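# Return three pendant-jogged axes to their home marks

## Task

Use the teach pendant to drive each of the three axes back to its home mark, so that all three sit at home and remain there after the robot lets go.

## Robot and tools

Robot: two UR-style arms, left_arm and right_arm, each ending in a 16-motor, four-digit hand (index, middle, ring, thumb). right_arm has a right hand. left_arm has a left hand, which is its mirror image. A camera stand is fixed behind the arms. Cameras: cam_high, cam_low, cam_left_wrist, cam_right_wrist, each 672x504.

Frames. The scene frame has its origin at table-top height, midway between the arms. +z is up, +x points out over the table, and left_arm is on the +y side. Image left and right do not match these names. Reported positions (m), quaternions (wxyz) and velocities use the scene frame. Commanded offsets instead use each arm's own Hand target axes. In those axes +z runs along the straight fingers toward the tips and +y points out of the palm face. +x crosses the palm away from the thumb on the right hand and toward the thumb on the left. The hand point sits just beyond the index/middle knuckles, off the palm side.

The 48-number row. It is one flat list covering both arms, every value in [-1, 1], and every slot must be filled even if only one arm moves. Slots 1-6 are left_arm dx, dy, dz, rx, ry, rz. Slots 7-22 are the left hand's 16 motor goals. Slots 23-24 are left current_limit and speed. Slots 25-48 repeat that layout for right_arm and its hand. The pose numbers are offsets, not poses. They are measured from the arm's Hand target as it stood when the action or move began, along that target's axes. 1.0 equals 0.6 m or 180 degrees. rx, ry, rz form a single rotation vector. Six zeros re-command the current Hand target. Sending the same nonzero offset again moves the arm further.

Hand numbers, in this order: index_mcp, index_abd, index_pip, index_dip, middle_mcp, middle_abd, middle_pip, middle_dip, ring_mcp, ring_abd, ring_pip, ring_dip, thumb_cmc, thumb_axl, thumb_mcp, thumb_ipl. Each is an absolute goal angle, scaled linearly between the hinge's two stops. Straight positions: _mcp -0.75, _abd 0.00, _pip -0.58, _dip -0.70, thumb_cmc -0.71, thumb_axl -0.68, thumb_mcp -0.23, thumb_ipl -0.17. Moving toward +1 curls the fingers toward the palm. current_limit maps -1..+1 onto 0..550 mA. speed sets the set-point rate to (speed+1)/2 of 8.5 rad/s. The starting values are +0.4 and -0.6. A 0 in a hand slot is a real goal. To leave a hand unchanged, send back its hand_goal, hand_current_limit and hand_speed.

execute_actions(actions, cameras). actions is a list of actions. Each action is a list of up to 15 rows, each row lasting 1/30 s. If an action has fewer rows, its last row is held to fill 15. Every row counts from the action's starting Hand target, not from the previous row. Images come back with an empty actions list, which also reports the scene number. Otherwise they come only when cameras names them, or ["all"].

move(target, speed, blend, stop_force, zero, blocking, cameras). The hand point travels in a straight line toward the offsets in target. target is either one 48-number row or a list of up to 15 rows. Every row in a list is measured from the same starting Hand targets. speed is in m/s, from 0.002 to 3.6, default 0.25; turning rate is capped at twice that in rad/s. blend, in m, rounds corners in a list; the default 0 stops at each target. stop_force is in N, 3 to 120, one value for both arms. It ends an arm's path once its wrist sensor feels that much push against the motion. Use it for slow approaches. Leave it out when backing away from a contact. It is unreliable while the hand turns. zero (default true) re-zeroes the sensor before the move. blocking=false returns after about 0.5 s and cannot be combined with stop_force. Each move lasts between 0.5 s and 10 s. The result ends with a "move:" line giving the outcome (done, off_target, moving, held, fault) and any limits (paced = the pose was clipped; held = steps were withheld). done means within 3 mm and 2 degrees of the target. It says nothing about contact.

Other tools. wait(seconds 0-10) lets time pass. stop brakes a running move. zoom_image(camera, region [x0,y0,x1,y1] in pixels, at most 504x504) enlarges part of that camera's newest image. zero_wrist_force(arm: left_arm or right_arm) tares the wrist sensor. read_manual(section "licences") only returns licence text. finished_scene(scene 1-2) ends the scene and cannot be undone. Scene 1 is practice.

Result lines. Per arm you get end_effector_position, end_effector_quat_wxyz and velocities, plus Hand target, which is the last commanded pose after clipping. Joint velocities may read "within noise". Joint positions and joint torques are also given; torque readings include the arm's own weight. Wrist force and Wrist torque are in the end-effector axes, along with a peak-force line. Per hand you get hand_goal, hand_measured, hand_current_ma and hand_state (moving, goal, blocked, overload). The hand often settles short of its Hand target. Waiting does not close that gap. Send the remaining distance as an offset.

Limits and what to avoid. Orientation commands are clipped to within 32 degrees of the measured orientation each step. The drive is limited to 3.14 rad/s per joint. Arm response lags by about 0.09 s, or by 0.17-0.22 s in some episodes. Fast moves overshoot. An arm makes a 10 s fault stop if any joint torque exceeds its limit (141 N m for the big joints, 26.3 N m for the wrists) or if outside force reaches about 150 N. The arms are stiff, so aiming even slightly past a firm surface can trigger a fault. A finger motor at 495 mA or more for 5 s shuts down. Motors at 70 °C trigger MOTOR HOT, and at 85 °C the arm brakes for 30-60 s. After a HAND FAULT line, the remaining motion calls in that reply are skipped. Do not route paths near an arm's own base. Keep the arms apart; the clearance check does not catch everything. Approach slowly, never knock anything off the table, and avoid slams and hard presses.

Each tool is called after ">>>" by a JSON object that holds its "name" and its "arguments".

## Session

>>> {"name": "execute_actions", "arguments": {"actions": []}}

>>> {"name": "zoom_image", "arguments": {"camera": "cam_high", "region": [220, 100, 500, 420]}}

>>> {"name": "zoom_image", "arguments": {"camera": "cam_low", "region": [90, 130, 594, 350]}}

Scene clock: 0.00 s.
left_arm: end_effector_position=(+0.5609, +0.3401, +0.2435) hand_goal=(-0.754, +0.000, -0.576, -0.696, -0.754, +0.000, -0.576, -0.696, -0.754, +0.000, -0.576, -0.696, -0.714, -0.678, -0.226, -0.168) hand_measured=(-0.754, +0.000, -0.576, -0.696, -0.754, +0.000, -0.576, -0.696, -0.754, +0.000, -0.576, -0.696, -0.714, -0.678, -0.226, -0.168) hand_current_ma=(+0, +0, +0, +0, +0, +0, +0, +0, +0, +0, +0, +0, +0, +0, +0, +0) hand_state=(goal, goal, goal, goal, goal, goal, goal, goal, goal, goal, goal, goal, goal, goal, goal, goal) hand_current_limit=0.40 hand_speed=-0.60 end_effector_quat_wxyz=(+0.399, +0.311, +0.621, -0.599) | right_arm: end_effector_position=(+0.7676, -0.4409, +0.2298) hand_goal=(-0.754, +0.000, -0.576, -0.696, -0.754, +0.000, -0.576, -0.696, -0.754, +0.000, -0.576, -0.696, -0.714, -0.678, -0.226, -0.168) hand_measured=(-0.754, +0.000, -0.576, -0.696, -0.754, +0.000, -0.576, -0.696, -0.754, +0.000, -0.576, -0.696, -0.714, -0.678, -0.226, -0.168) hand_current_ma=(+0, +0, +0, +0, +0, +0, +0, +0, +0, +0, +0, +0, +0, +0, +0, +0) hand_state=(goal, goal, goal, goal, goal, goal, goal, goal, goal, goal, goal, goal, goal, goal, goal, goal) hand_current_limit=0.40 hand_speed=-0.60 end_effector_quat_wxyz=(+0.079, +0.946, +0.314, +0.010)
Joint positions: left_arm=[3.672 -1.838 -1.867 -2.679 0.367 1.145] | right_arm=[-0.006 -0.839 1.036 -1.841 -1.712 0.9]
Joint velocities: within noise
Joint torques (N m): no reading
Wrist force (N): no reading
Wrist torque (N m): no reading
Wrist force, peak (N): no reading
Hand target: left_arm +0.5609, +0.3401, +0.2435; +0.399, +0.311, +0.621, -0.599 | right_arm +0.7676, -0.4409, +0.2298; +0.079, +0.946, +0.314, +0.010
camera_calibration:
cam_left_wrist: T_world_to_cam=[[-0.20809, 0.0185054, 0.977935, -0.157572], [-0.751698, 0.636684, -0.171998, 0.198751], [-0.625818, -0.770903, -0.118577, 0.761425], [0, 0, 0, 1]] pos_world=[0.593125, 0.463359, 0.278567]
cam_right_wrist: T_world_to_cam=[[-0.236048, -0.964261, 0.120342, -0.235973], [-0.684917, 0.252944, 0.683306, 0.427802], [-0.689325, 0.0788692, -0.720146, 0.85148], [0, 0, 0, 1]] pos_world=[0.824255, -0.402905, 0.349268]

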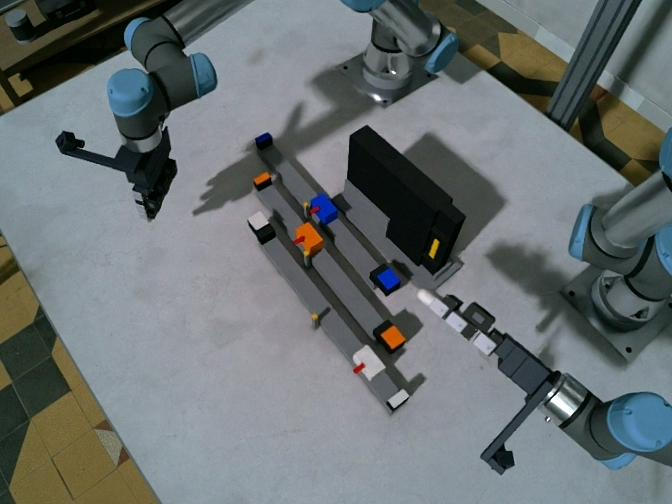

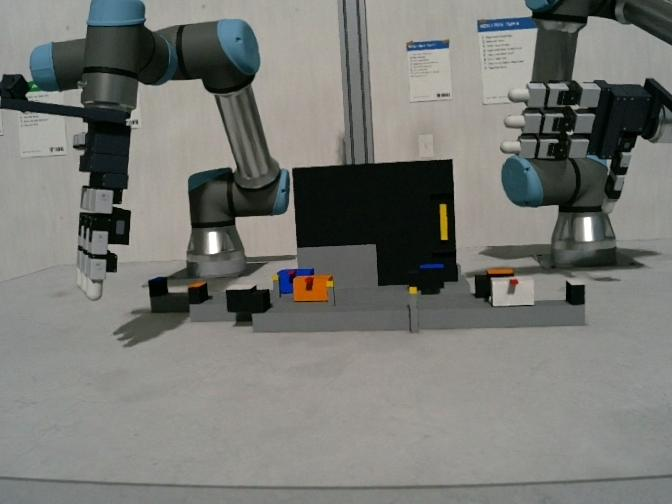

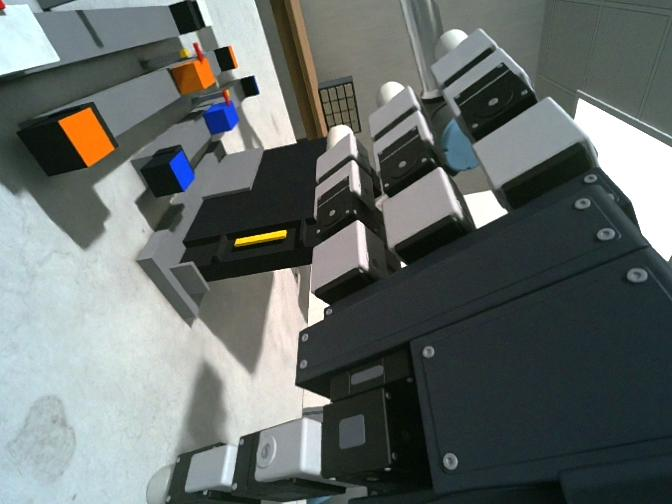

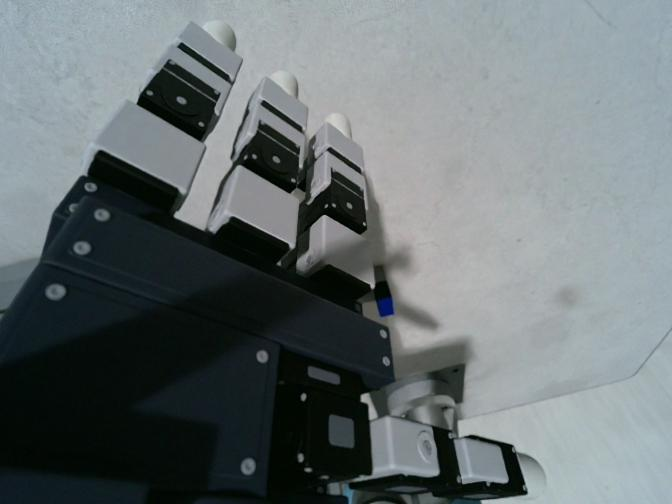

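Scaled by 1.575 from the camera's 672x504 image, which has a finer 960x720 frame.

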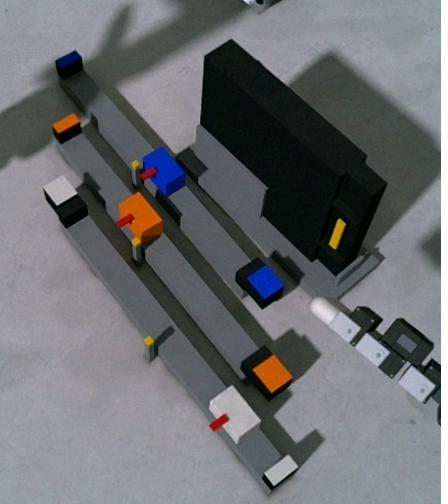

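Scaled by 1.000.

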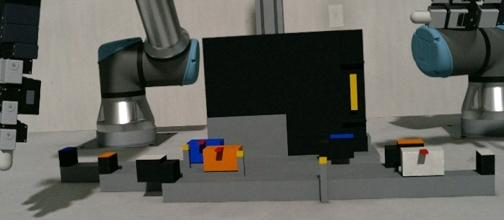

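>>> {"name": "move", "arguments": {"target": [[-0.1907,-0.1202,0.0742,0.2979,0.0692,0.396, -0.2055, 0, -0.576, -0.696, 0.342, 0, 0.737, -0.116, 0.342, 0, 0.737, -0.116, -0.714, -0.678, -0.226, -0.168, 0.6, -0.6, -0.3072,-0.2952,-0.3578,-0.0497,0.07,-0.1322, -0.2055, -0.417, -0.576, -0.696, 0.342, 0, 0.737, -0.116, 0.342, 0, 0.737, -0.116, -0.714, -0.678, -0.226, -0.168, 0.6, -0.6],[0.0592,-0.136,0.317,0.707,-0.1174,0.6357, -0.2055, 0, -0.576, -0.696, 0.342, 0, 0.737, -0.116, 0.342, 0, 0.737, -0.116, -0.714, -0.678, -0.226, -0.168, 0.6, -0.6, -0.4737,-0.8455,-0.4565,-0.1244,0.1749,-0.3305, -0.2055, -0.417, -0.576, -0.696, 0.342, 0, 0.737, -0.116, 0.342, 0, 0.737, -0.116, -0.714, -0.678, -0.226, -0.168, 0.6, -0.6]], "speed": 0.35, "blend": [0.05, 0], "cameras": ["all"]}}

>>> {"name": "zoom_image", "arguments": {"camera": "cam_left_wrist", "region": [140, 0, 400, 200]}}

Scene clock: 61.30 s.
left_arm: end_effector_position=(+0.4962, +0.1410, +0.2599) hand_goal=(-0.206, +0.000, -0.576, -0.696, +0.342, +0.000, +0.736, -0.116, +0.342, +0.000, +0.736, -0.116, -0.714, -0.678, -0.226, -0.168) hand_measured=(-0.214, -0.002, -0.576, -0.696, +0.338, -0.002, +0.736, -0.118, +0.338, +0.000, +0.736, -0.118, -0.718, -0.678, -0.224, -0.168) hand_current_ma=(-2, +0, +0, +0, +0, +0, +0, +0, +0, +0, +0, +0, -1, +0, +0, +0) hand_state=(goal, goal, goal, goal, goal, goal, goal, goal, goal, goal, goal, goal, goal, goal, goal, goal) hand_current_limit=0.60 hand_speed=-0.60 end_effector_quat_wxyz=(+0.270, +0.652, -0.655, -0.271) | right_arm: end_effector_position=(+0.2199, -0.1704, +0.4295) hand_goal=(-0.206, -0.418, -0.576, -0.696, +0.342, +0.000, +0.736, -0.116, +0.342, +0.000, +0.736, -0.116, -0.714, -0.678, -0.226, -0.168) hand_measured=(-0.222, -0.414, -0.576, -0.696, +0.324, +0.000, +0.734, -0.118, +0.328, +0.000, +0.734, -0.118, -0.716, -0.678, -0.224, -0.168) hand_current_ma=(-35, +4, -1, +0, -38, +0, -2, -3, -29, +0, -2, -3, -4, +1, +5, +0) hand_state=(goal, goal, goal, goal, goal, goal, goal, goal, goal, goal, goal, goal, goal, goal, goal, goal) hand_current_limit=0.60 hand_speed=-0.60 end_effector_quat_wxyz=(+0.162, +0.601, +0.735, +0.271)
Joint positions: left_arm=[2.935 -2.331 -0.995 -2.156 1.399 2.967] | right_arm=[0.729 -2.25 2.298 -2.229 -1.786 0.443]
Joint torques (N m): left_arm=[-0.29 63.57 20.64 -0.84 -1.79 0.7] | right_arm=[3.97 6.75 -33.21 -1.26 0.07 -2.28]
Wrist force (N): left_arm=[0.9 -0.6 1.5] | right_arm=[-0.9 -0.6 -1.0]
Wrist torque (N m): left_arm=[-0.33 0.00 0.13] | right_arm=[0.11 0.17 -0.03]
Wrist force, peak (N): left_arm=[1.7 -0.4 1.7] | right_arm=[-0.2 -1.6 -1.2]
Hand target: left_arm +0.4962, +0.1410, +0.2599; +0.270, +0.652, -0.655, -0.271 | right_arm +0.2199, -0.1704, +0.4296; +0.162, +0.600, +0.735, +0.271
Off the commanded pose: left_arm 0.000 m, 0 deg | right_arm 0.000 m, 0 deg.
move: done
camera_calibration:
cam_left_wrist: T_world_to_cam=[[0.478837, 0.745913, -0.462958, -0.252383], [0.872567, -0.462429, 0.157434, -0.45691], [-0.0966535, -0.479347, -0.872287, 0.461567], [0, 0, 0, 1]] pos_world=[0.564147, 0.198218, 0.357709]
cam_right_wrist: T_world_to_cam=[[0.684406, -0.659848, 0.310143, -0.360505], [-0.728975, -0.627208, 0.274236, -0.116829], [0.0135704, -0.413775, -0.910278, 0.439547], [0, 0, 0, 1]] pos_world=[0.155601, -0.129281, 0.543957]

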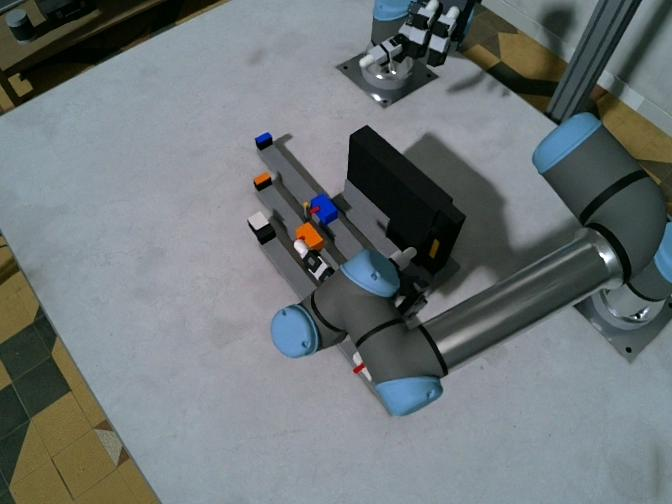

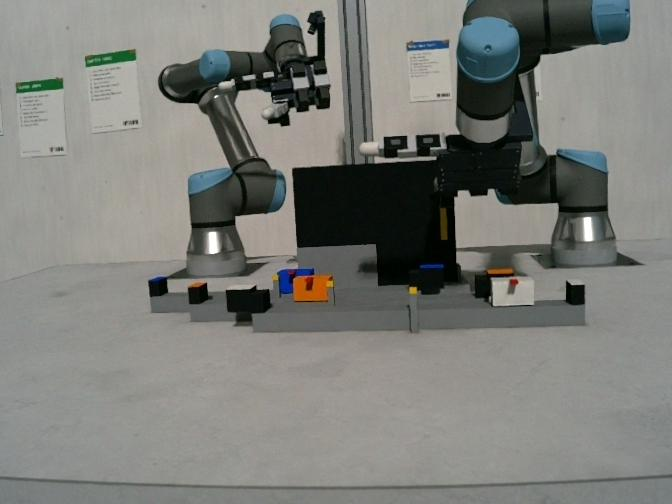

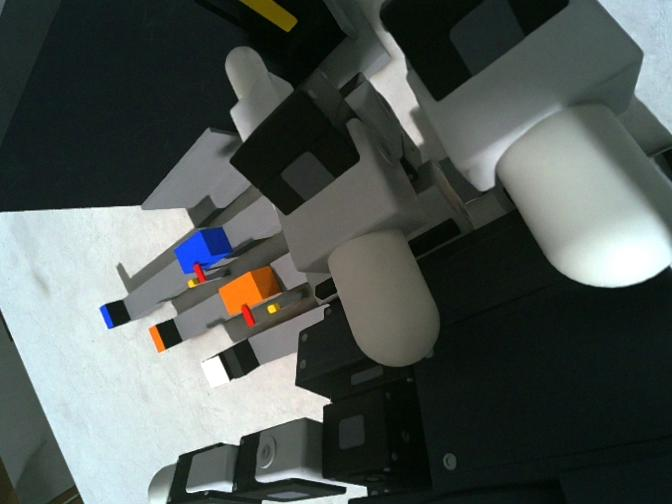

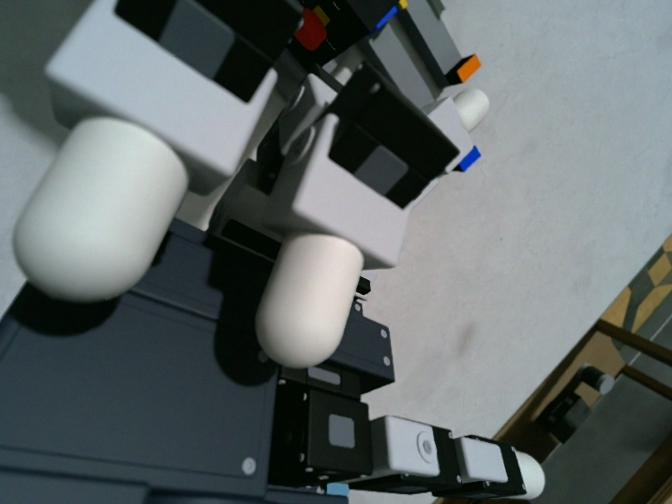

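Scaled by 1.938 from the camera's 672x504 image, which has a finer 960x720 frame.

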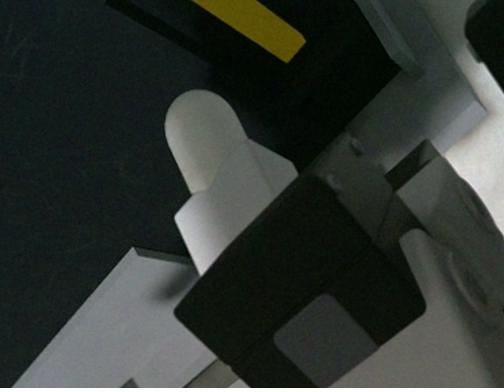

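>>> {"name": "move", "arguments": {"target": [[-0.0033,-0.0428,0.0986,0,0,0, -0.2055, 0, -0.576, -0.696, 0.342, 0, 0.737, -0.116, 0.342, 0, 0.737, -0.116, -0.714, -0.678, -0.226, -0.168, 0.6, -0.6, 0.145,-0.103,0.152,-0.0208,0.0292,-0.0551, -0.2055, -0.417, -0.576, -0.696, 0.342, 0, 0.737, -0.116, 0.342, 0, 0.737, -0.116, -0.714, -0.678, -0.226, -0.168, 0.6, -0.6],[-0.0033,-0.0103,0.1498,0,0,0, -0.2055, 0, -0.576, -0.696, 0.342, 0, 0.737, -0.116, 0.342, 0, 0.737, -0.116, -0.714, -0.678, -0.226, -0.168, 0.6, -0.6, 0.2897,-0.2063,0.3045,-0.0416,0.0583,-0.1102, -0.2055, -0.417, -0.576, -0.696, 0.342, 0, 0.737, -0.116, 0.342, 0, 0.737, -0.116, -0.714, -0.678, -0.226, -0.168, 0.6, -0.6]], "speed": 0.2, "blend": [0.02, 0], "cameras": ["cam_right_wrist", "cam_left_wrist"]}}

>>> {"name": "zoom_image", "arguments": {"camera": "cam_right_wrist", "region": [400, 0, 672, 270]}}

>>> {"name": "zoom_image", "arguments": {"camera": "cam_left_wrist", "region": [140, 0, 300, 120]}}

Scene clock: 74.90 s.
left_arm: end_effector_position=(+0.4371, +0.1431, +0.1920) hand_goal=(-0.206, +0.000, -0.576, -0.696, +0.342, +0.000, +0.736, -0.116, +0.342, +0.000, +0.736, -0.116, -0.714, -0.678, -0.226, -0.168) hand_measured=(-0.214, -0.002, -0.576, -0.696, +0.338, -0.002, +0.736, -0.118, +0.338, +0.000, +0.736, -0.118, -0.718, -0.678, -0.224, -0.168) hand_current_ma=(-2, +0, +0, +0, +0, +0, +0, +0, +0, +0, +0, +0, -1, +0, +0, +0) hand_state=(goal, goal, goal, goal, goal, goal, goal, goal, goal, goal, goal, goal, goal, goal, goal, goal) hand_current_limit=0.60 hand_speed=-0.60 end_effector_quat_wxyz=(+0.270, +0.652, -0.655, -0.271) | right_arm: end_effector_position=(+0.1851, +0.0193, +0.2253) hand_goal=(-0.206, -0.418, -0.576, -0.696, +0.342, +0.000, +0.736, -0.116, +0.342, +0.000, +0.736, -0.116, -0.714, -0.678, -0.226, -0.168) hand_measured=(-0.222, -0.414, -0.576, -0.696, +0.326, +0.000, +0.734, -0.118, +0.330, +0.000, +0.734, -0.118, -0.718, -0.678, -0.224, -0.168) hand_current_ma=(-35, +4, -1, +0, -34, +0, -2, -3, -26, +0, -1, -3, -6, +1, +5, +0) hand_state=(goal, goal, goal, goal, goal, goal, goal, goal, goal, goal, goal, goal, goal, goal, goal, goal) hand_current_limit=0.60 hand_speed=-0.60 end_effector_quat_wxyz=(+0.177, +0.426, +0.819, +0.340)
Joint positions: left_arm=[2.917 -2.248 -1.323 -1.908 1.386 2.954] | right_arm=[1.087 -1.376 2.492 -3.419 -1.89 0.335]
Joint torques (N m): left_arm=[6.73 34.34 18.15 -2.43 0.96 1.29] | right_arm=[-5.69 -15.35 -2.08 -5.07 0.41 1.69]
Wrist force (N): left_arm=[0.4 -0.7 1.3] | right_arm=[-1.0 -0.5 -1.2]
Wrist torque (N m): left_arm=[-0.33 0.06 0.09] | right_arm=[0.16 0.19 -0.13]
Wrist force, peak (N): left_arm=[0.6 -1.0 2.0] | right_arm=[-1.7 1.0 -2.4]
Hand target: left_arm +0.4371, +0.1432, +0.1920; +0.270, +0.652, -0.655, -0.271 | right_arm +0.1851, +0.0193, +0.2252; +0.177, +0.426, +0.819, +0.340
Off the commanded pose: left_arm 0.000 m, 0 deg | right_arm 0.000 m, 0 deg.
move: done
camera_calibration:
cam_left_wrist: T_world_to_cam=[[0.4791, 0.745747, -0.462953, -0.257092], [0.872456, -0.462481, 0.1579, -0.393679], [-0.0963533, -0.479556, -0.872205, 0.397577], [0, 0, 0, 1]] pos_world=[0.504949, 0.200317, 0.289909]
cam_right_wrist: T_world_to_cam=[[0.812483, -0.367887, 0.452251, -0.209501], [-0.487932, -0.853661, 0.182169, 0.0132264], [0.319051, -0.368676, -0.873089, 0.266895], [0, 0, 0, 1]] pos_world=[0.0915163, 0.0326161, 0.325361]
Images, in order (width x height): cam_left_wrist 672x504, cam_right_wrist 672x504.

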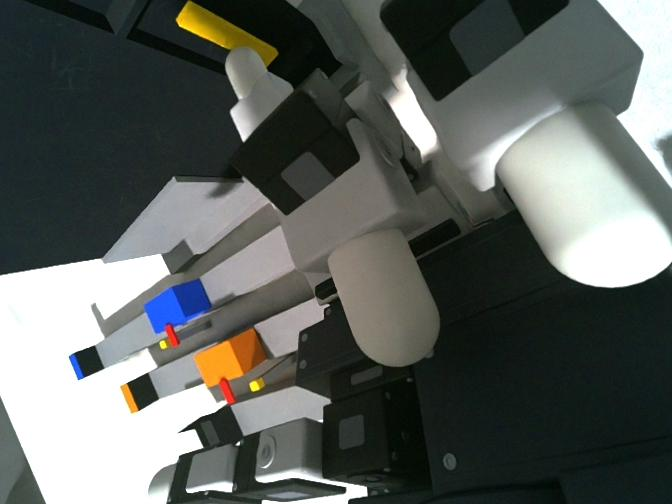

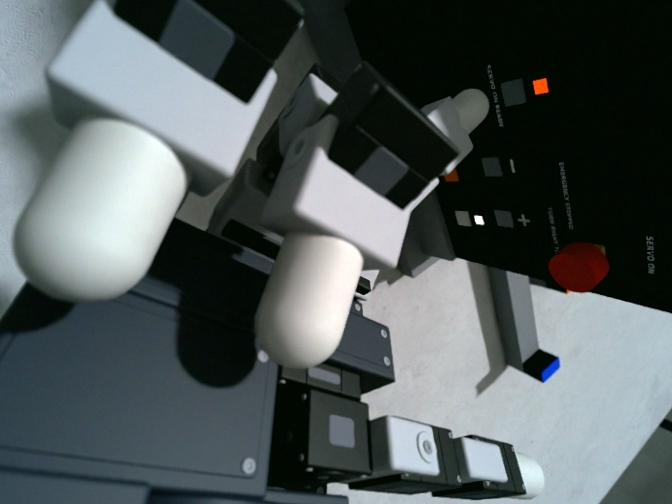

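Scaled by 1.853 from the camera's 672x504 image, which has a finer 960x720 frame.

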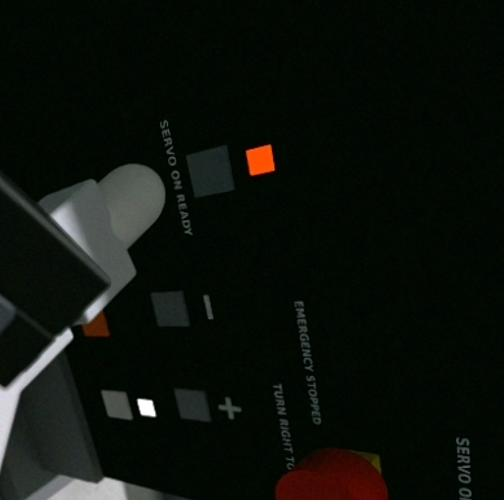

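Scaled by 3.150 from the camera's 672x504 image, which has a finer 960x720 frame.

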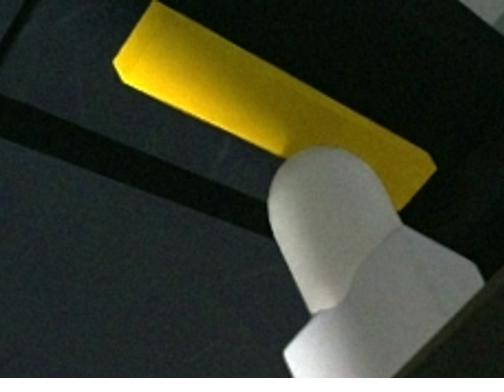

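>>> {"name": "move", "arguments": {"target": [-0.0025,0.0189,0.0189,0,0,0, -0.2055, 0, -0.576, -0.696, 0.342, 0, 0.737, -0.116, 0.342, 0, 0.737, -0.116, -0.714, -0.678, -0.226, -0.168, 0.6, -0.6, -0.1602,-0.0827,-0.0065,0,0,0, -0.2055, -0.417, -0.576, -0.696, 0.342, 0, 0.737, -0.116, 0.342, 0, 0.737, -0.116, -0.714, -0.678, -0.226, -0.168, 0.6, -0.6], "speed": 0.03, "stop_force": 3, "cameras": ["cam_right_wrist", "cam_left_wrist"]}}

>>> {"name": "zoom_image", "arguments": {"camera": "cam_right_wrist", "region": [400, 0, 672, 220]}}

>>> {"name": "zoom_image", "arguments": {"camera": "cam_left_wrist", "region": [140, 0, 300, 120]}}

Scene clock: 91.17 s.
left_arm: end_effector_position=(+0.4280, +0.1441, +0.1920) hand_goal=(-0.206, +0.000, -0.576, -0.696, +0.342, +0.000, +0.736, -0.116, +0.342, +0.000, +0.736, -0.116, -0.714, -0.678, -0.226, -0.168) hand_measured=(-0.214, -0.002, -0.576, -0.696, +0.338, -0.002, +0.736, -0.118, +0.338, +0.000, +0.736, -0.118, -0.718, -0.678, -0.224, -0.168) hand_current_ma=(-2, +0, +0, +0, +0, +0, +0, +0, +0, +0, +0, +0, -1, +0, +0, +0) hand_state=(goal, goal, goal, goal, goal, goal, goal, goal, goal, goal, goal, goal, goal, goal, goal, goal) hand_current_limit=0.60 hand_speed=-0.60 end_effector_quat_wxyz=(+0.270, +0.652, -0.655, -0.271) | right_arm: end_effector_position=(+0.2093, -0.0812, +0.1929) hand_goal=(-0.206, -0.418, -0.576, -0.696, +0.342, +0.000, +0.736, -0.116, +0.342, +0.000, +0.736, -0.116, -0.714, -0.678, -0.226, -0.168) hand_measured=(-0.222, -0.414, -0.576, -0.696, +0.326, +0.000, +0.734, -0.118, +0.330, +0.000, +0.734, -0.118, -0.718, -0.678, -0.224, -0.168) hand_current_ma=(-35, +4, -1, +0, -34, +0, -2, -3, -26, +0, -1, -3, -6, +1, +5, +0) hand_state=(goal, goal, goal, goal, goal, goal, goal, goal, goal, goal, goal, goal, goal, goal, goal, goal) hand_current_limit=0.60 hand_speed=-0.60 end_effector_quat_wxyz=(+0.177, +0.426, +0.819, +0.340)
Joint positions: left_arm=[2.915 -2.229 -1.357 -1.894 1.385 2.953] | right_arm=[0.797 -1.362 2.767 -3.756 -1.69 0.119]
Joint torques (N m): left_arm=[6.07 34.54 25.12 -3.02 1.41 1.44] | right_arm=[7.65 -28.09 -16.83 -1 -1.72 2.19]
Wrist force (N): left_arm=[0.9 -3.4 -0.9] | right_arm=[-1.1 0.1 -1.5]
Wrist torque (N m): left_arm=[-0.33 0.08 0.11] | right_arm=[0.25 0.19 -0.09]
Wrist force, peak (N): left_arm=[0.9 -3.6 -0.8] | right_arm=[-1.3 0.0 -1.7]
Hand target: left_arm +0.4280, +0.1441, +0.1920; +0.270, +0.652, -0.655, -0.271 (not the last commanded pose) | right_arm +0.2093, -0.0812, +0.1929; +0.177, +0.426, +0.819, +0.340
Off the commanded pose: left_arm 0.007 m, 0 deg | right_arm 0.000 m, 0 deg.
move: contact (left_arm)
camera_calibration:
cam_left_wrist: T_world_to_cam=[[0.479017, 0.745779, -0.462986, -0.25348], [0.872479, -0.462518, 0.157665, -0.385196], [-0.0965566, -0.47947, -0.87223, 0.397183], [0, 0, 0, 1]] pos_world=[0.495847, 0.201317, 0.289809]
cam_right_wrist: T_world_to_cam=[[0.812483, -0.367887, 0.452251, -0.251483], [-0.487932, -0.853661, 0.182169, -0.0548564], [0.319051, -0.368676, -0.873089, 0.193834], [0, 0, 0, 1]] pos_world=[0.115716, -0.0678839, 0.292961]
Images, in order (width x height): cam_left_wrist 672x504, cam_right_wrist 672x504.

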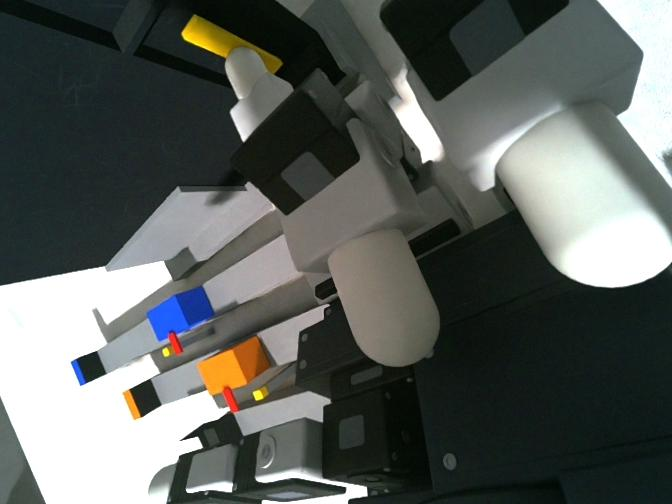

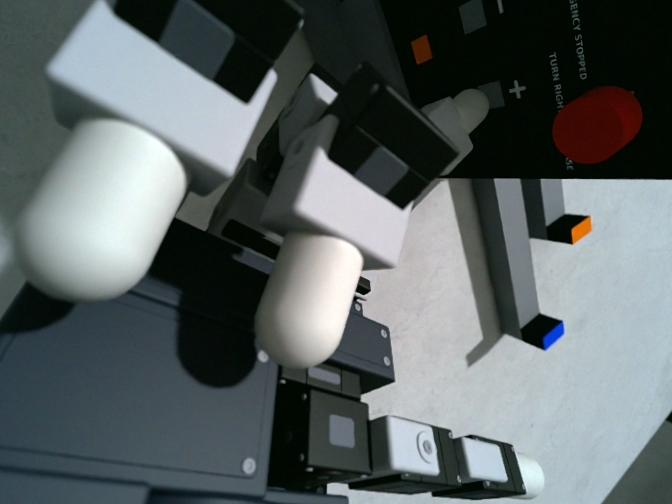

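Scaled by 1.853 from the camera's 672x504 image, which has a finer 960x720 frame.

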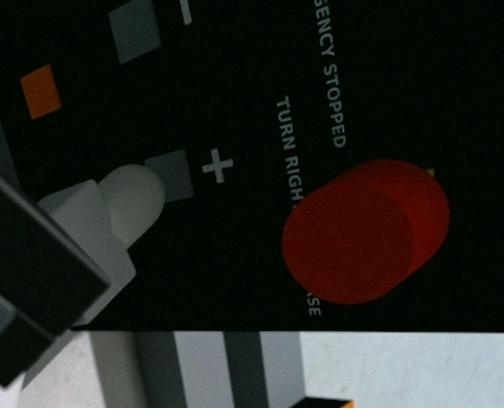

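Scaled by 3.150 from the camera's 672x504 image, which has a finer 960x720 frame.

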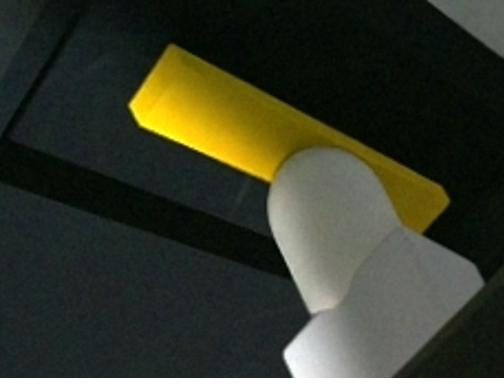

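>>> {"name": "move", "arguments": {"target": [0,0.0065,0.0065,0,0,0, -0.2055, 0, -0.576, -0.696, 0.342, 0, 0.737, -0.116, 0.342, 0, 0.737, -0.116, -0.714, -0.678, -0.226, -0.168, 0.6, -0.6, 0,0,0,0,0,0, -0.2055, -0.417, -0.576, -0.696, 0.342, 0, 0.737, -0.116, 0.342, 0, 0.737, -0.116, -0.714, -0.678, -0.226, -0.168, 0.6, -0.6], "speed": 0.01, "cameras": ["cam_low"]}}

>>> {"name": "zoom_image", "arguments": {"camera": "cam_low", "region": [380, 250, 600, 340]}}

>>> {"name": "zoom_image", "arguments": {"camera": "cam_low", "region": [240, 250, 360, 310]}}

>>> {"name": "move", "arguments": {"target": [0,0,0,0,0,0, -0.2055, 0, -0.576, -0.696, 0.342, 0, 0.737, -0.116, 0.342, 0, 0.737, -0.116, -0.714, -0.678, -0.226, -0.168, 0.6, -0.6, -0.0143,0.0145,0.0145,0,0,0, -0.2055, -0.417, -0.576, -0.696, 0.342, 0, 0.737, -0.116, 0.342, 0, 0.737, -0.116, -0.714, -0.678, -0.226, -0.168, 0.6, -0.6], "speed": 0.006, "stop_force": 10}}

>>> {"name": "wait", "arguments": {"seconds": 1.5, "cameras": ["cam_low"]}}

>>> {"name": "zoom_image", "arguments": {"camera": "cam_low", "region": [380, 250, 600, 340]}}

Scene clock: 99.90 s.
left_arm: end_effector_position=(+0.4224, +0.1441, +0.1920) hand_goal=(-0.206, +0.000, -0.576, -0.696, +0.342, +0.000, +0.736, -0.116, +0.342, +0.000, +0.736, -0.116, -0.714, -0.678, -0.226, -0.168) hand_measured=(-0.214, +0.000, -0.576, -0.696, +0.338, -0.002, +0.736, -0.118, +0.338, +0.000, +0.736, -0.118, -0.718, -0.678, -0.224, -0.168) hand_current_ma=(-2, +0, +0, +0, +0, +0, +0, +0, +0, +0, +0, +0, -1, +0, +0, +0) hand_state=(goal, goal, goal, goal, goal, goal, goal, goal, goal, goal, goal, goal, goal, goal, goal, goal) hand_current_limit=0.60 hand_speed=-0.60 end_effector_quat_wxyz=(+0.270, +0.652, -0.655, -0.271) | right_arm: end_effector_position=(+0.2093, -0.0812, +0.1929) hand_goal=(-0.206, -0.418, -0.576, -0.696, +0.342, +0.000, +0.736, -0.116, +0.342, +0.000, +0.736, -0.116, -0.714, -0.678, -0.226, -0.168) hand_measured=(-0.222, -0.414, -0.576, -0.696, +0.326, +0.000, +0.734, -0.118, +0.330, +0.000, +0.734, -0.118, -0.718, -0.678, -0.224, -0.168) hand_current_ma=(-35, +4, -1, +0, -34, +0, -2, -3, -26, +0, -1, -3, -6, +1, +5, +0) hand_state=(goal, goal, goal, goal, goal, goal, goal, goal, goal, goal, goal, goal, goal, goal, goal, goal) hand_current_limit=0.60 hand_speed=-0.60 end_effector_quat_wxyz=(+0.177, +0.426, +0.819, +0.340)
Joint positions: left_arm=[2.913 -2.218 -1.376 -1.885 1.383 2.951] | right_arm=[0.797 -1.362 2.767 -3.756 -1.69 0.119]
Joint torques (N m): left_arm=[-13.28 40.04 20.82 -2.08 -1.8 -0.6] | right_arm=[7.94 -26 -16.38 -1.21 -1.56 1.96]
Wrist force (N): left_arm=[0.5 -12.2 -8.5] | right_arm=[-0.8 0.3 -1.3]
Wrist torque (N m): left_arm=[-0.14 0.24 0.01] | right_arm=[0.26 0.14 -0.07]
Wrist force, peak (N): left_arm=[0.5 -12.2 -8.5] | right_arm=[-1.2 -0.1 -1.8]
Hand target: left_arm +0.4225, +0.1441, +0.1920; +0.270, +0.652, -0.655, -0.271 | right_arm +0.2093, -0.0812, +0.1929; +0.177, +0.426, +0.819, +0.340
Off the commanded pose: left_arm 0.000 m, 0 deg | right_arm 0.000 m, 0 deg.
move: done
Images, in order (width x height): cam_low 672x504.

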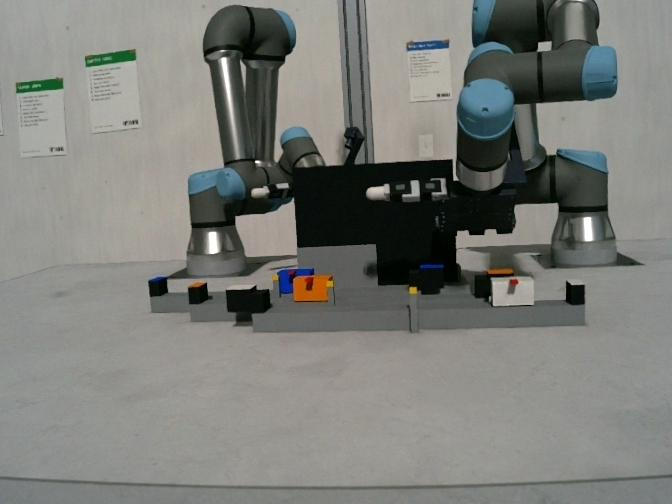

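Scaled by 2.291 from the camera's 672x504 image, which has a finer 960x720 frame.

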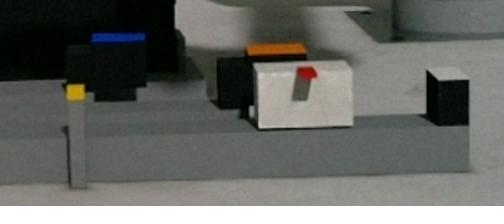

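Scaled by 4.200 from the camera's 672x504 image, which has a finer 960x720 frame.

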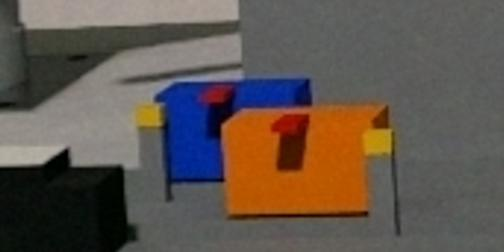

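Scene clock: 103.03 s.
left_arm: end_effector_position=(+0.4225, +0.1441, +0.1920) hand_goal=(-0.206, +0.000, -0.576, -0.696, +0.342, +0.000, +0.736, -0.116, +0.342, +0.000, +0.736, -0.116, -0.714, -0.678, -0.226, -0.168) hand_measured=(-0.214, +0.000, -0.576, -0.696, +0.338, -0.002, +0.736, -0.118, +0.338, +0.000, +0.736, -0.118, -0.718, -0.678, -0.224, -0.168) hand_current_ma=(-2, +0, +0, +0, +0, +0, +0, +0, +0, +0, +0, +0, -1, +0, +0, +0) hand_state=(goal, goal, goal, goal, goal, goal, goal, goal, goal, goal, goal, goal, goal, goal, goal, goal) hand_current_limit=0.60 hand_speed=-0.60 end_effector_quat_wxyz=(+0.270, +0.652, -0.655, -0.271) | right_arm: end_effector_position=(+0.2217, -0.0811, +0.1929) hand_goal=(-0.206, -0.418, -0.576, -0.696, +0.342, +0.000, +0.736, -0.116, +0.342, +0.000, +0.736, -0.116, -0.714, -0.678, -0.226, -0.168) hand_measured=(-0.222, -0.416, -0.576, -0.696, +0.326, +0.000, +0.734, -0.118, +0.330, +0.000, +0.734, -0.118, -0.718, -0.678, -0.224, -0.168) hand_current_ma=(-35, +3, -1, +0, -34, +0, -2, -3, -26, +0, -1, -3, -6, +1, +5, +0) hand_state=(goal, goal, goal, goal, goal, goal, goal, goal, goal, goal, goal, goal, goal, goal, goal, goal) hand_current_limit=0.60 hand_speed=-0.60 end_effector_quat_wxyz=(+0.177, +0.426, +0.819, +0.340)
Joint positions: left_arm=[2.913 -2.218 -1.376 -1.885 1.383 2.951] | right_arm=[0.759 -1.356 2.757 -3.754 -1.663 0.092]
Joint torques (N m): left_arm=[-14.93 32.63 20.95 -4.99 1.53 1.82] | right_arm=[5.13 -27.39 0.69 -4.09 -2.41 2.29]
Wrist force (N): left_arm=[0.7 -11.7 -7.9] | right_arm=[4.1 -7.2 -9.3]
Wrist torque (N m): left_arm=[-0.15 0.22 0.02] | right_arm=[0.60 0.06 0.32]
Wrist force, peak (N): left_arm=[0.6 -12.2 -8.3] | right_arm=[5.7 -10.0 -12.3]
Hand target: left_arm +0.4225, +0.1441, +0.1920; +0.270, +0.652, -0.655, -0.271 | right_arm +0.2217, -0.0811, +0.1929; +0.177, +0.426, +0.819, +0.340 (not the last commanded pose)
Off the commanded pose: left_arm 0.000 m, 0 deg | right_arm 0.003 m, 0 deg.
move: contact (right_arm)

Scene clock: 104.53 s.
left_arm: end_effector_position=(+0.4225, +0.1441, +0.1920) hand_goal=(-0.206, +0.000, -0.576, -0.696, +0.342, +0.000, +0.736, -0.116, +0.342, +0.000, +0.736, -0.116, -0.714, -0.678, -0.226, -0.168) hand_measured=(-0.214, +0.000, -0.576, -0.696, +0.338, -0.002, +0.736, -0.118, +0.338, +0.000, +0.736, -0.118, -0.718, -0.678, -0.224, -0.168) hand_current_ma=(-2, +0, +0, +0, +0, +0, +0, +0, +0, +0, +0, +0, -1, +0, +0, +0) hand_state=(goal, goal, goal, goal, goal, goal, goal, goal, goal, goal, goal, goal, goal, goal, goal, goal) hand_current_limit=0.60 hand_speed=-0.60 end_effector_quat_wxyz=(+0.270, +0.652, -0.655, -0.271) | right_arm: end_effector_position=(+0.2217, -0.0811, +0.1929) hand_goal=(-0.206, -0.418, -0.576, -0.696, +0.342, +0.000, +0.736, -0.116, +0.342, +0.000, +0.736, -0.116, -0.714, -0.678, -0.226, -0.168) hand_measured=(-0.222, -0.416, -0.576, -0.696, +0.326, +0.000, +0.734, -0.118, +0.330, +0.000, +0.734, -0.118, -0.718, -0.678, -0.224, -0.168) hand_current_ma=(-35, +3, -1, +0, -34, +0, -2, -3, -26, +0, -1, -3, -6, +1, +5, +0) hand_state=(goal, goal, goal, goal, goal, goal, goal, goal, goal, goal, goal, goal, goal, goal, goal, goal) hand_current_limit=0.60 hand_speed=-0.60 end_effector_quat_wxyz=(+0.177, +0.426, +0.819, +0.340)
Joint positions: left_arm=[2.913 -2.218 -1.376 -1.885 1.383 2.951] | right_arm=[0.759 -1.356 2.757 -3.754 -1.663 0.092]
Joint torques (N m): left_arm=[-14.17 32.68 20.86 -4.96 1.54 1.69] | right_arm=[4.31 -27.74 1.1 -5.36 -2.06 2.02]
Wrist force (N): left_arm=[0.6 -12.0 -8.5] | right_arm=[4.0 -7.5 -9.2]
Wrist torque (N m): left_arm=[-0.13 0.21 0.01] | right_arm=[0.53 0.07 0.30]
Wrist force, peak (N): left_arm=[0.6 -12.2 -8.3] | right_arm=[3.9 -7.7 -9.5]
Hand target: left_arm +0.4225, +0.1441, +0.1920; +0.270, +0.652, -0.655, -0.271 | right_arm +0.2217, -0.0811, +0.1929; +0.177, +0.426, +0.819, +0.340 (not the last commanded pose)
Off the commanded pose: left_arm 0.000 m, 0 deg | right_arm 0.003 m, 0 deg.
wait: 1.50 s; at rest by 0.17 s
Images, in order (width x height): cam_low 672x504.

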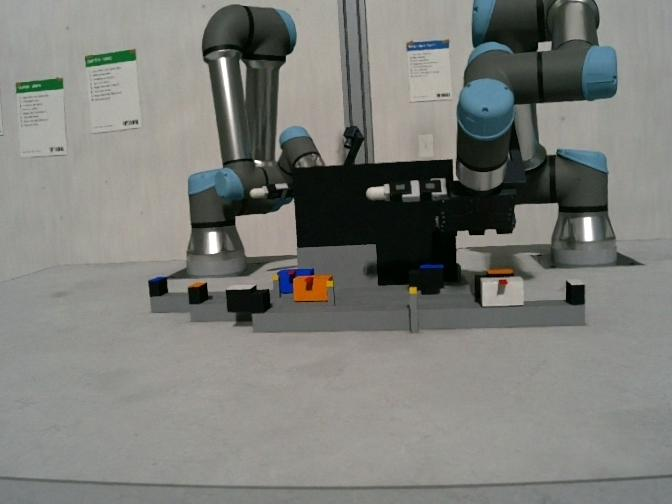

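Scaled by 2.291 from the camera's 672x504 image, which has a finer 960x720 frame.

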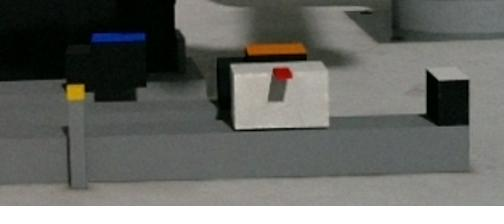

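>>> {"name": "wait", "arguments": {"seconds": 9, "cameras": ["cam_low"]}}

>>> {"name": "zoom_image", "arguments": {"camera": "cam_low", "region": [380, 250, 600, 340]}}

Scene clock: 116.60 s.
left_arm: end_effector_position=(+0.4225, +0.1441, +0.1920) hand_goal=(-0.206, +0.000, -0.576, -0.696, +0.342, +0.000, +0.736, -0.116, +0.342, +0.000, +0.736, -0.116, -0.714, -0.678, -0.226, -0.168) hand_measured=(-0.214, +0.000, -0.576, -0.696, +0.338, -0.002, +0.736, -0.118, +0.338, +0.000, +0.736, -0.118, -0.718, -0.678, -0.224, -0.168) hand_current_ma=(-2, +0, +0, +0, +0, +0, +0, +0, +0, +0, +0, +0, -1, +0, +0, +0) hand_state=(goal, goal, goal, goal, goal, goal, goal, goal, goal, goal, goal, goal, goal, goal, goal, goal) hand_current_limit=0.60 hand_speed=-0.60 end_effector_quat_wxyz=(+0.270, +0.652, -0.655, -0.271) | right_arm: end_effector_position=(+0.2217, -0.0811, +0.1929) hand_goal=(-0.206, -0.418, -0.576, -0.696, +0.342, +0.000, +0.736, -0.116, +0.342, +0.000, +0.736, -0.116, -0.714, -0.678, -0.226, -0.168) hand_measured=(-0.222, -0.416, -0.576, -0.696, +0.326, +0.000, +0.734, -0.118, +0.330, +0.000, +0.734, -0.118, -0.718, -0.678, -0.224, -0.168) hand_current_ma=(-35, +3, -1, +0, -34, +0, -2, -3, -26, +0, -1, -3, -6, +1, +5, +0) hand_state=(goal, goal, goal, goal, goal, goal, goal, goal, goal, goal, goal, goal, goal, goal, goal, goal) hand_current_limit=0.60 hand_speed=-0.60 end_effector_quat_wxyz=(+0.177, +0.426, +0.819, +0.340)
Joint positions: left_arm=[2.913 -2.218 -1.376 -1.885 1.383 2.951] | right_arm=[0.759 -1.356 2.757 -3.754 -1.663 0.092]
Joint torques (N m): left_arm=[-14.54 32.95 20.11 -4.9 1.31 1.88] | right_arm=[4.06 -28.41 -0.2 -5.29 -0.58 2.02]
Wrist force (N): left_arm=[0.4 -11.7 -8.2] | right_arm=[4.1 -7.6 -9.0]
Wrist torque (N m): left_arm=[-0.12 0.25 -0.01] | right_arm=[0.51 0.06 0.30]
Wrist force, peak (N): left_arm=[0.6 -12.2 -8.6] | right_arm=[4.1 -7.5 -9.9]
Hand target: left_arm +0.4225, +0.1441, +0.1920; +0.270, +0.652, -0.655, -0.271 | right_arm +0.2217, -0.0811, +0.1929; +0.177, +0.426, +0.819, +0.340 (not the last commanded pose)
Off the commanded pose: left_arm 0.000 m, 0 deg | right_arm 0.003 m, 0 deg.
wait: 9.00 s; at rest from the start
Images, in order (width x height): cam_low 672x504.

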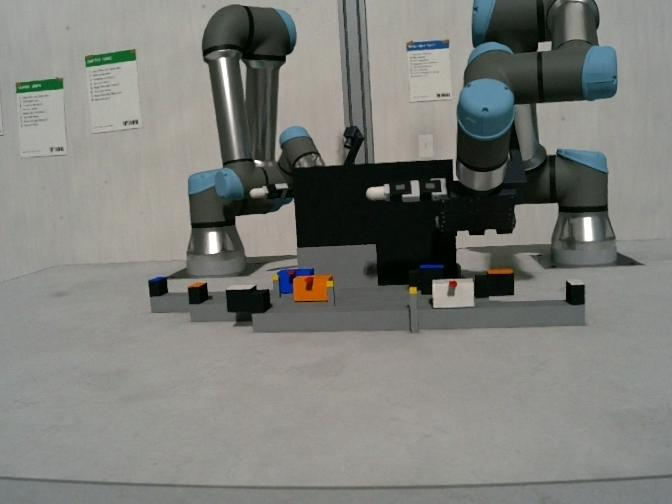

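Scaled by 2.291 from the camera's 672x504 image, which has a finer 960x720 frame.

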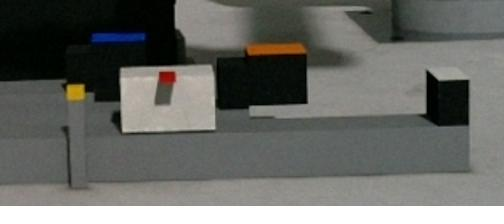

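>>> {"name": "wait", "arguments": {"seconds": 4.6}}

>>> {"name": "move", "arguments": {"target": [0,0,0,0,0,0, -0.2055, 0, -0.576, -0.696, 0.342, 0, 0.737, -0.116, 0.342, 0, 0.737, -0.116, -0.714, -0.678, -0.226, -0.168, 0.6, -0.6, 0.0043,-0.0043,-0.0043,0,0,0, -0.2055, -0.417, -0.576, -0.696, 0.342, 0, 0.737, -0.116, 0.342, 0, 0.737, -0.116, -0.714, -0.678, -0.226, -0.168, 0.6, -0.6], "speed": 0.02, "cameras": ["cam_low"]}}

>>> {"name": "zoom_image", "arguments": {"camera": "cam_low", "region": [380, 250, 600, 340]}}

Scene clock: 125.70 s.
left_arm: end_effector_position=(+0.4225, +0.1441, +0.1920) hand_goal=(-0.206, +0.000, -0.576, -0.696, +0.342, +0.000, +0.736, -0.116, +0.342, +0.000, +0.736, -0.116, -0.714, -0.678, -0.226, -0.168) hand_measured=(-0.214, +0.000, -0.576, -0.696, +0.338, -0.002, +0.736, -0.118, +0.338, +0.000, +0.736, -0.118, -0.718, -0.678, -0.224, -0.168) hand_current_ma=(-2, +0, +0, +0, +0, +0, +0, +0, +0, +0, +0, +0, -1, +0, +0, +0) hand_state=(goal, goal, goal, goal, goal, goal, goal, goal, goal, goal, goal, goal, goal, goal, goal, goal) hand_current_limit=0.60 hand_speed=-0.60 end_effector_quat_wxyz=(+0.270, +0.652, -0.655, -0.271) | right_arm: end_effector_position=(+0.2217, -0.0811, +0.1929) hand_goal=(-0.206, -0.418, -0.576, -0.696, +0.342, +0.000, +0.736, -0.116, +0.342, +0.000, +0.736, -0.116, -0.714, -0.678, -0.226, -0.168) hand_measured=(-0.222, -0.416, -0.576, -0.696, +0.326, +0.000, +0.734, -0.118, +0.330, +0.000, +0.734, -0.118, -0.718, -0.678, -0.224, -0.168) hand_current_ma=(-35, +3, -1, +0, -34, +0, -2, -3, -26, +0, -1, -3, -6, +1, +5, +0) hand_state=(goal, goal, goal, goal, goal, goal, goal, goal, goal, goal, goal, goal, goal, goal, goal, goal) hand_current_limit=0.60 hand_speed=-0.60 end_effector_quat_wxyz=(+0.177, +0.426, +0.819, +0.340)
Joint positions: left_arm=[2.913 -2.218 -1.376 -1.885 1.383 2.951] | right_arm=[0.759 -1.356 2.757 -3.754 -1.663 0.092]
Joint torques (N m): left_arm=[-14.68 33.28 20.13 -5.01 1.42 1.85] | right_arm=[3.68 -27.53 -0.23 -5.39 -0.51 2.05]
Wrist force (N): left_arm=[0.7 -11.9 -8.2] | right_arm=[4.4 -7.4 -9.6]
Wrist torque (N m): left_arm=[-0.15 0.21 0.02] | right_arm=[0.58 0.03 0.33]
Wrist force, peak (N): left_arm=[0.7 -12.1 -8.6] | right_arm=[4.4 -7.4 -9.6]
Hand target: left_arm +0.4225, +0.1441, +0.1920; +0.270, +0.652, -0.655, -0.271 | right_arm +0.2217, -0.0811, +0.1929; +0.177, +0.426, +0.819, +0.340 (not the last commanded pose)
Off the commanded pose: left_arm 0.000 m, 0 deg | right_arm 0.003 m, 0 deg.
wait: 4.60 s; at rest from the start

Scene clock: 126.40 s.
left_arm: end_effector_position=(+0.4225, +0.1441, +0.1920) hand_goal=(-0.206, +0.000, -0.576, -0.696, +0.342, +0.000, +0.736, -0.116, +0.342, +0.000, +0.736, -0.116, -0.714, -0.678, -0.226, -0.168) hand_measured=(-0.214, +0.000, -0.576, -0.696, +0.338, -0.002, +0.736, -0.118, +0.338, +0.000, +0.736, -0.118, -0.718, -0.678, -0.224, -0.168) hand_current_ma=(-2, +0, +0, +0, +0, +0, +0, +0, +0, +0, +0, +0, -1, +0, +0, +0) hand_state=(goal, goal, goal, goal, goal, goal, goal, goal, goal, goal, goal, goal, goal, goal, goal, goal) hand_current_limit=0.60 hand_speed=-0.60 end_effector_quat_wxyz=(+0.270, +0.652, -0.655, -0.271) | right_arm: end_effector_position=(+0.2171, -0.0811, +0.1929) hand_goal=(-0.206, -0.418, -0.576, -0.696, +0.342, +0.000, +0.736, -0.116, +0.342, +0.000, +0.736, -0.116, -0.714, -0.678, -0.226, -0.168) hand_measured=(-0.222, -0.416, -0.576, -0.696, +0.326, +0.000, +0.734, -0.118, +0.330, +0.000, +0.734, -0.118, -0.718, -0.678, -0.224, -0.168) hand_current_ma=(-35, +3, -1, +0, -34, +0, -2, -3, -26, +0, -1, -3, -6, +1, +5, +0) hand_state=(goal, goal, goal, goal, goal, goal, goal, goal, goal, goal, goal, goal, goal, goal, goal, goal) hand_current_limit=0.60 hand_speed=-0.60 end_effector_quat_wxyz=(+0.177, +0.426, +0.819, +0.340)
Joint positions: left_arm=[2.913 -2.218 -1.376 -1.885 1.383 2.951] | right_arm=[0.773 -1.358 2.761 -3.755 -1.673 0.102]
Joint torques (N m): left_arm=[-15.56 32.74 19.46 -5.17 1.36 1.79] | right_arm=[-5.01 -24.75 -0.35 -4.77 -0.02 0.56]
Wrist force (N): left_arm=[0.6 -11.7 -8.1] | right_arm=[-0.9 0.0 -1.8]
Wrist torque (N m): left_arm=[-0.13 0.22 0.02] | right_arm=[0.26 0.16 -0.10]
Wrist force, peak (N): left_arm=[0.5 -12.1 -8.3] | right_arm=[3.9 -7.2 -9.6]
Hand target: left_arm +0.4225, +0.1441, +0.1920; +0.270, +0.652, -0.655, -0.271 | right_arm +0.2172, -0.0811, +0.1929; +0.177, +0.426, +0.819, +0.340
Off the commanded pose: left_arm 0.000 m, 0 deg | right_arm 0.000 m, 0 deg.
move: done
Images, in order (width x height): cam_low 672x504.

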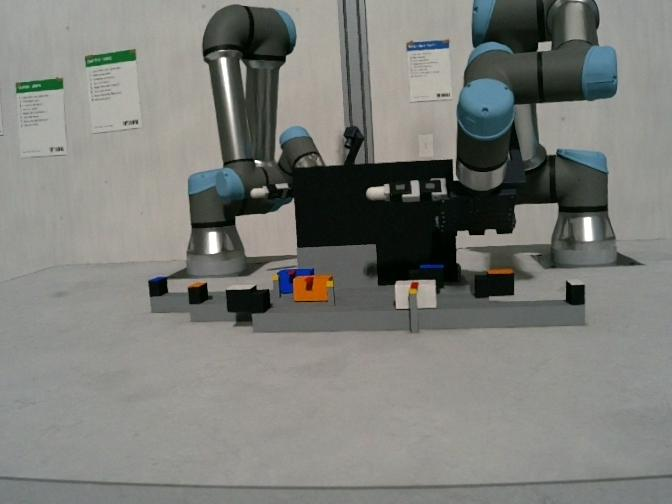

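Scaled by 2.291 from the camera's 672x504 image, which has a finer 960x720 frame.

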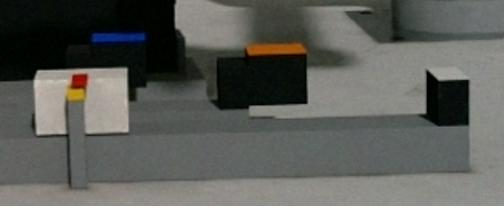

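>>> {"name": "zoom_image", "arguments": {"camera": "cam_low", "region": [390, 265, 450, 310]}}

Scaled by 8.400 from the camera's 672x504 image, which has a finer 960x720 frame.

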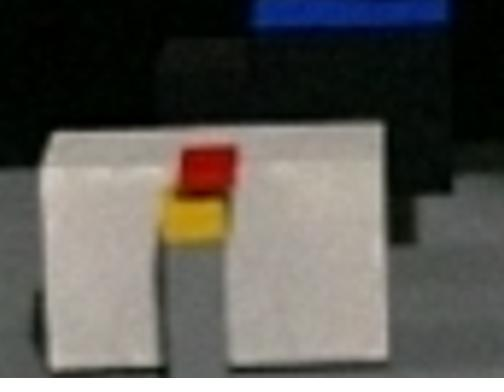

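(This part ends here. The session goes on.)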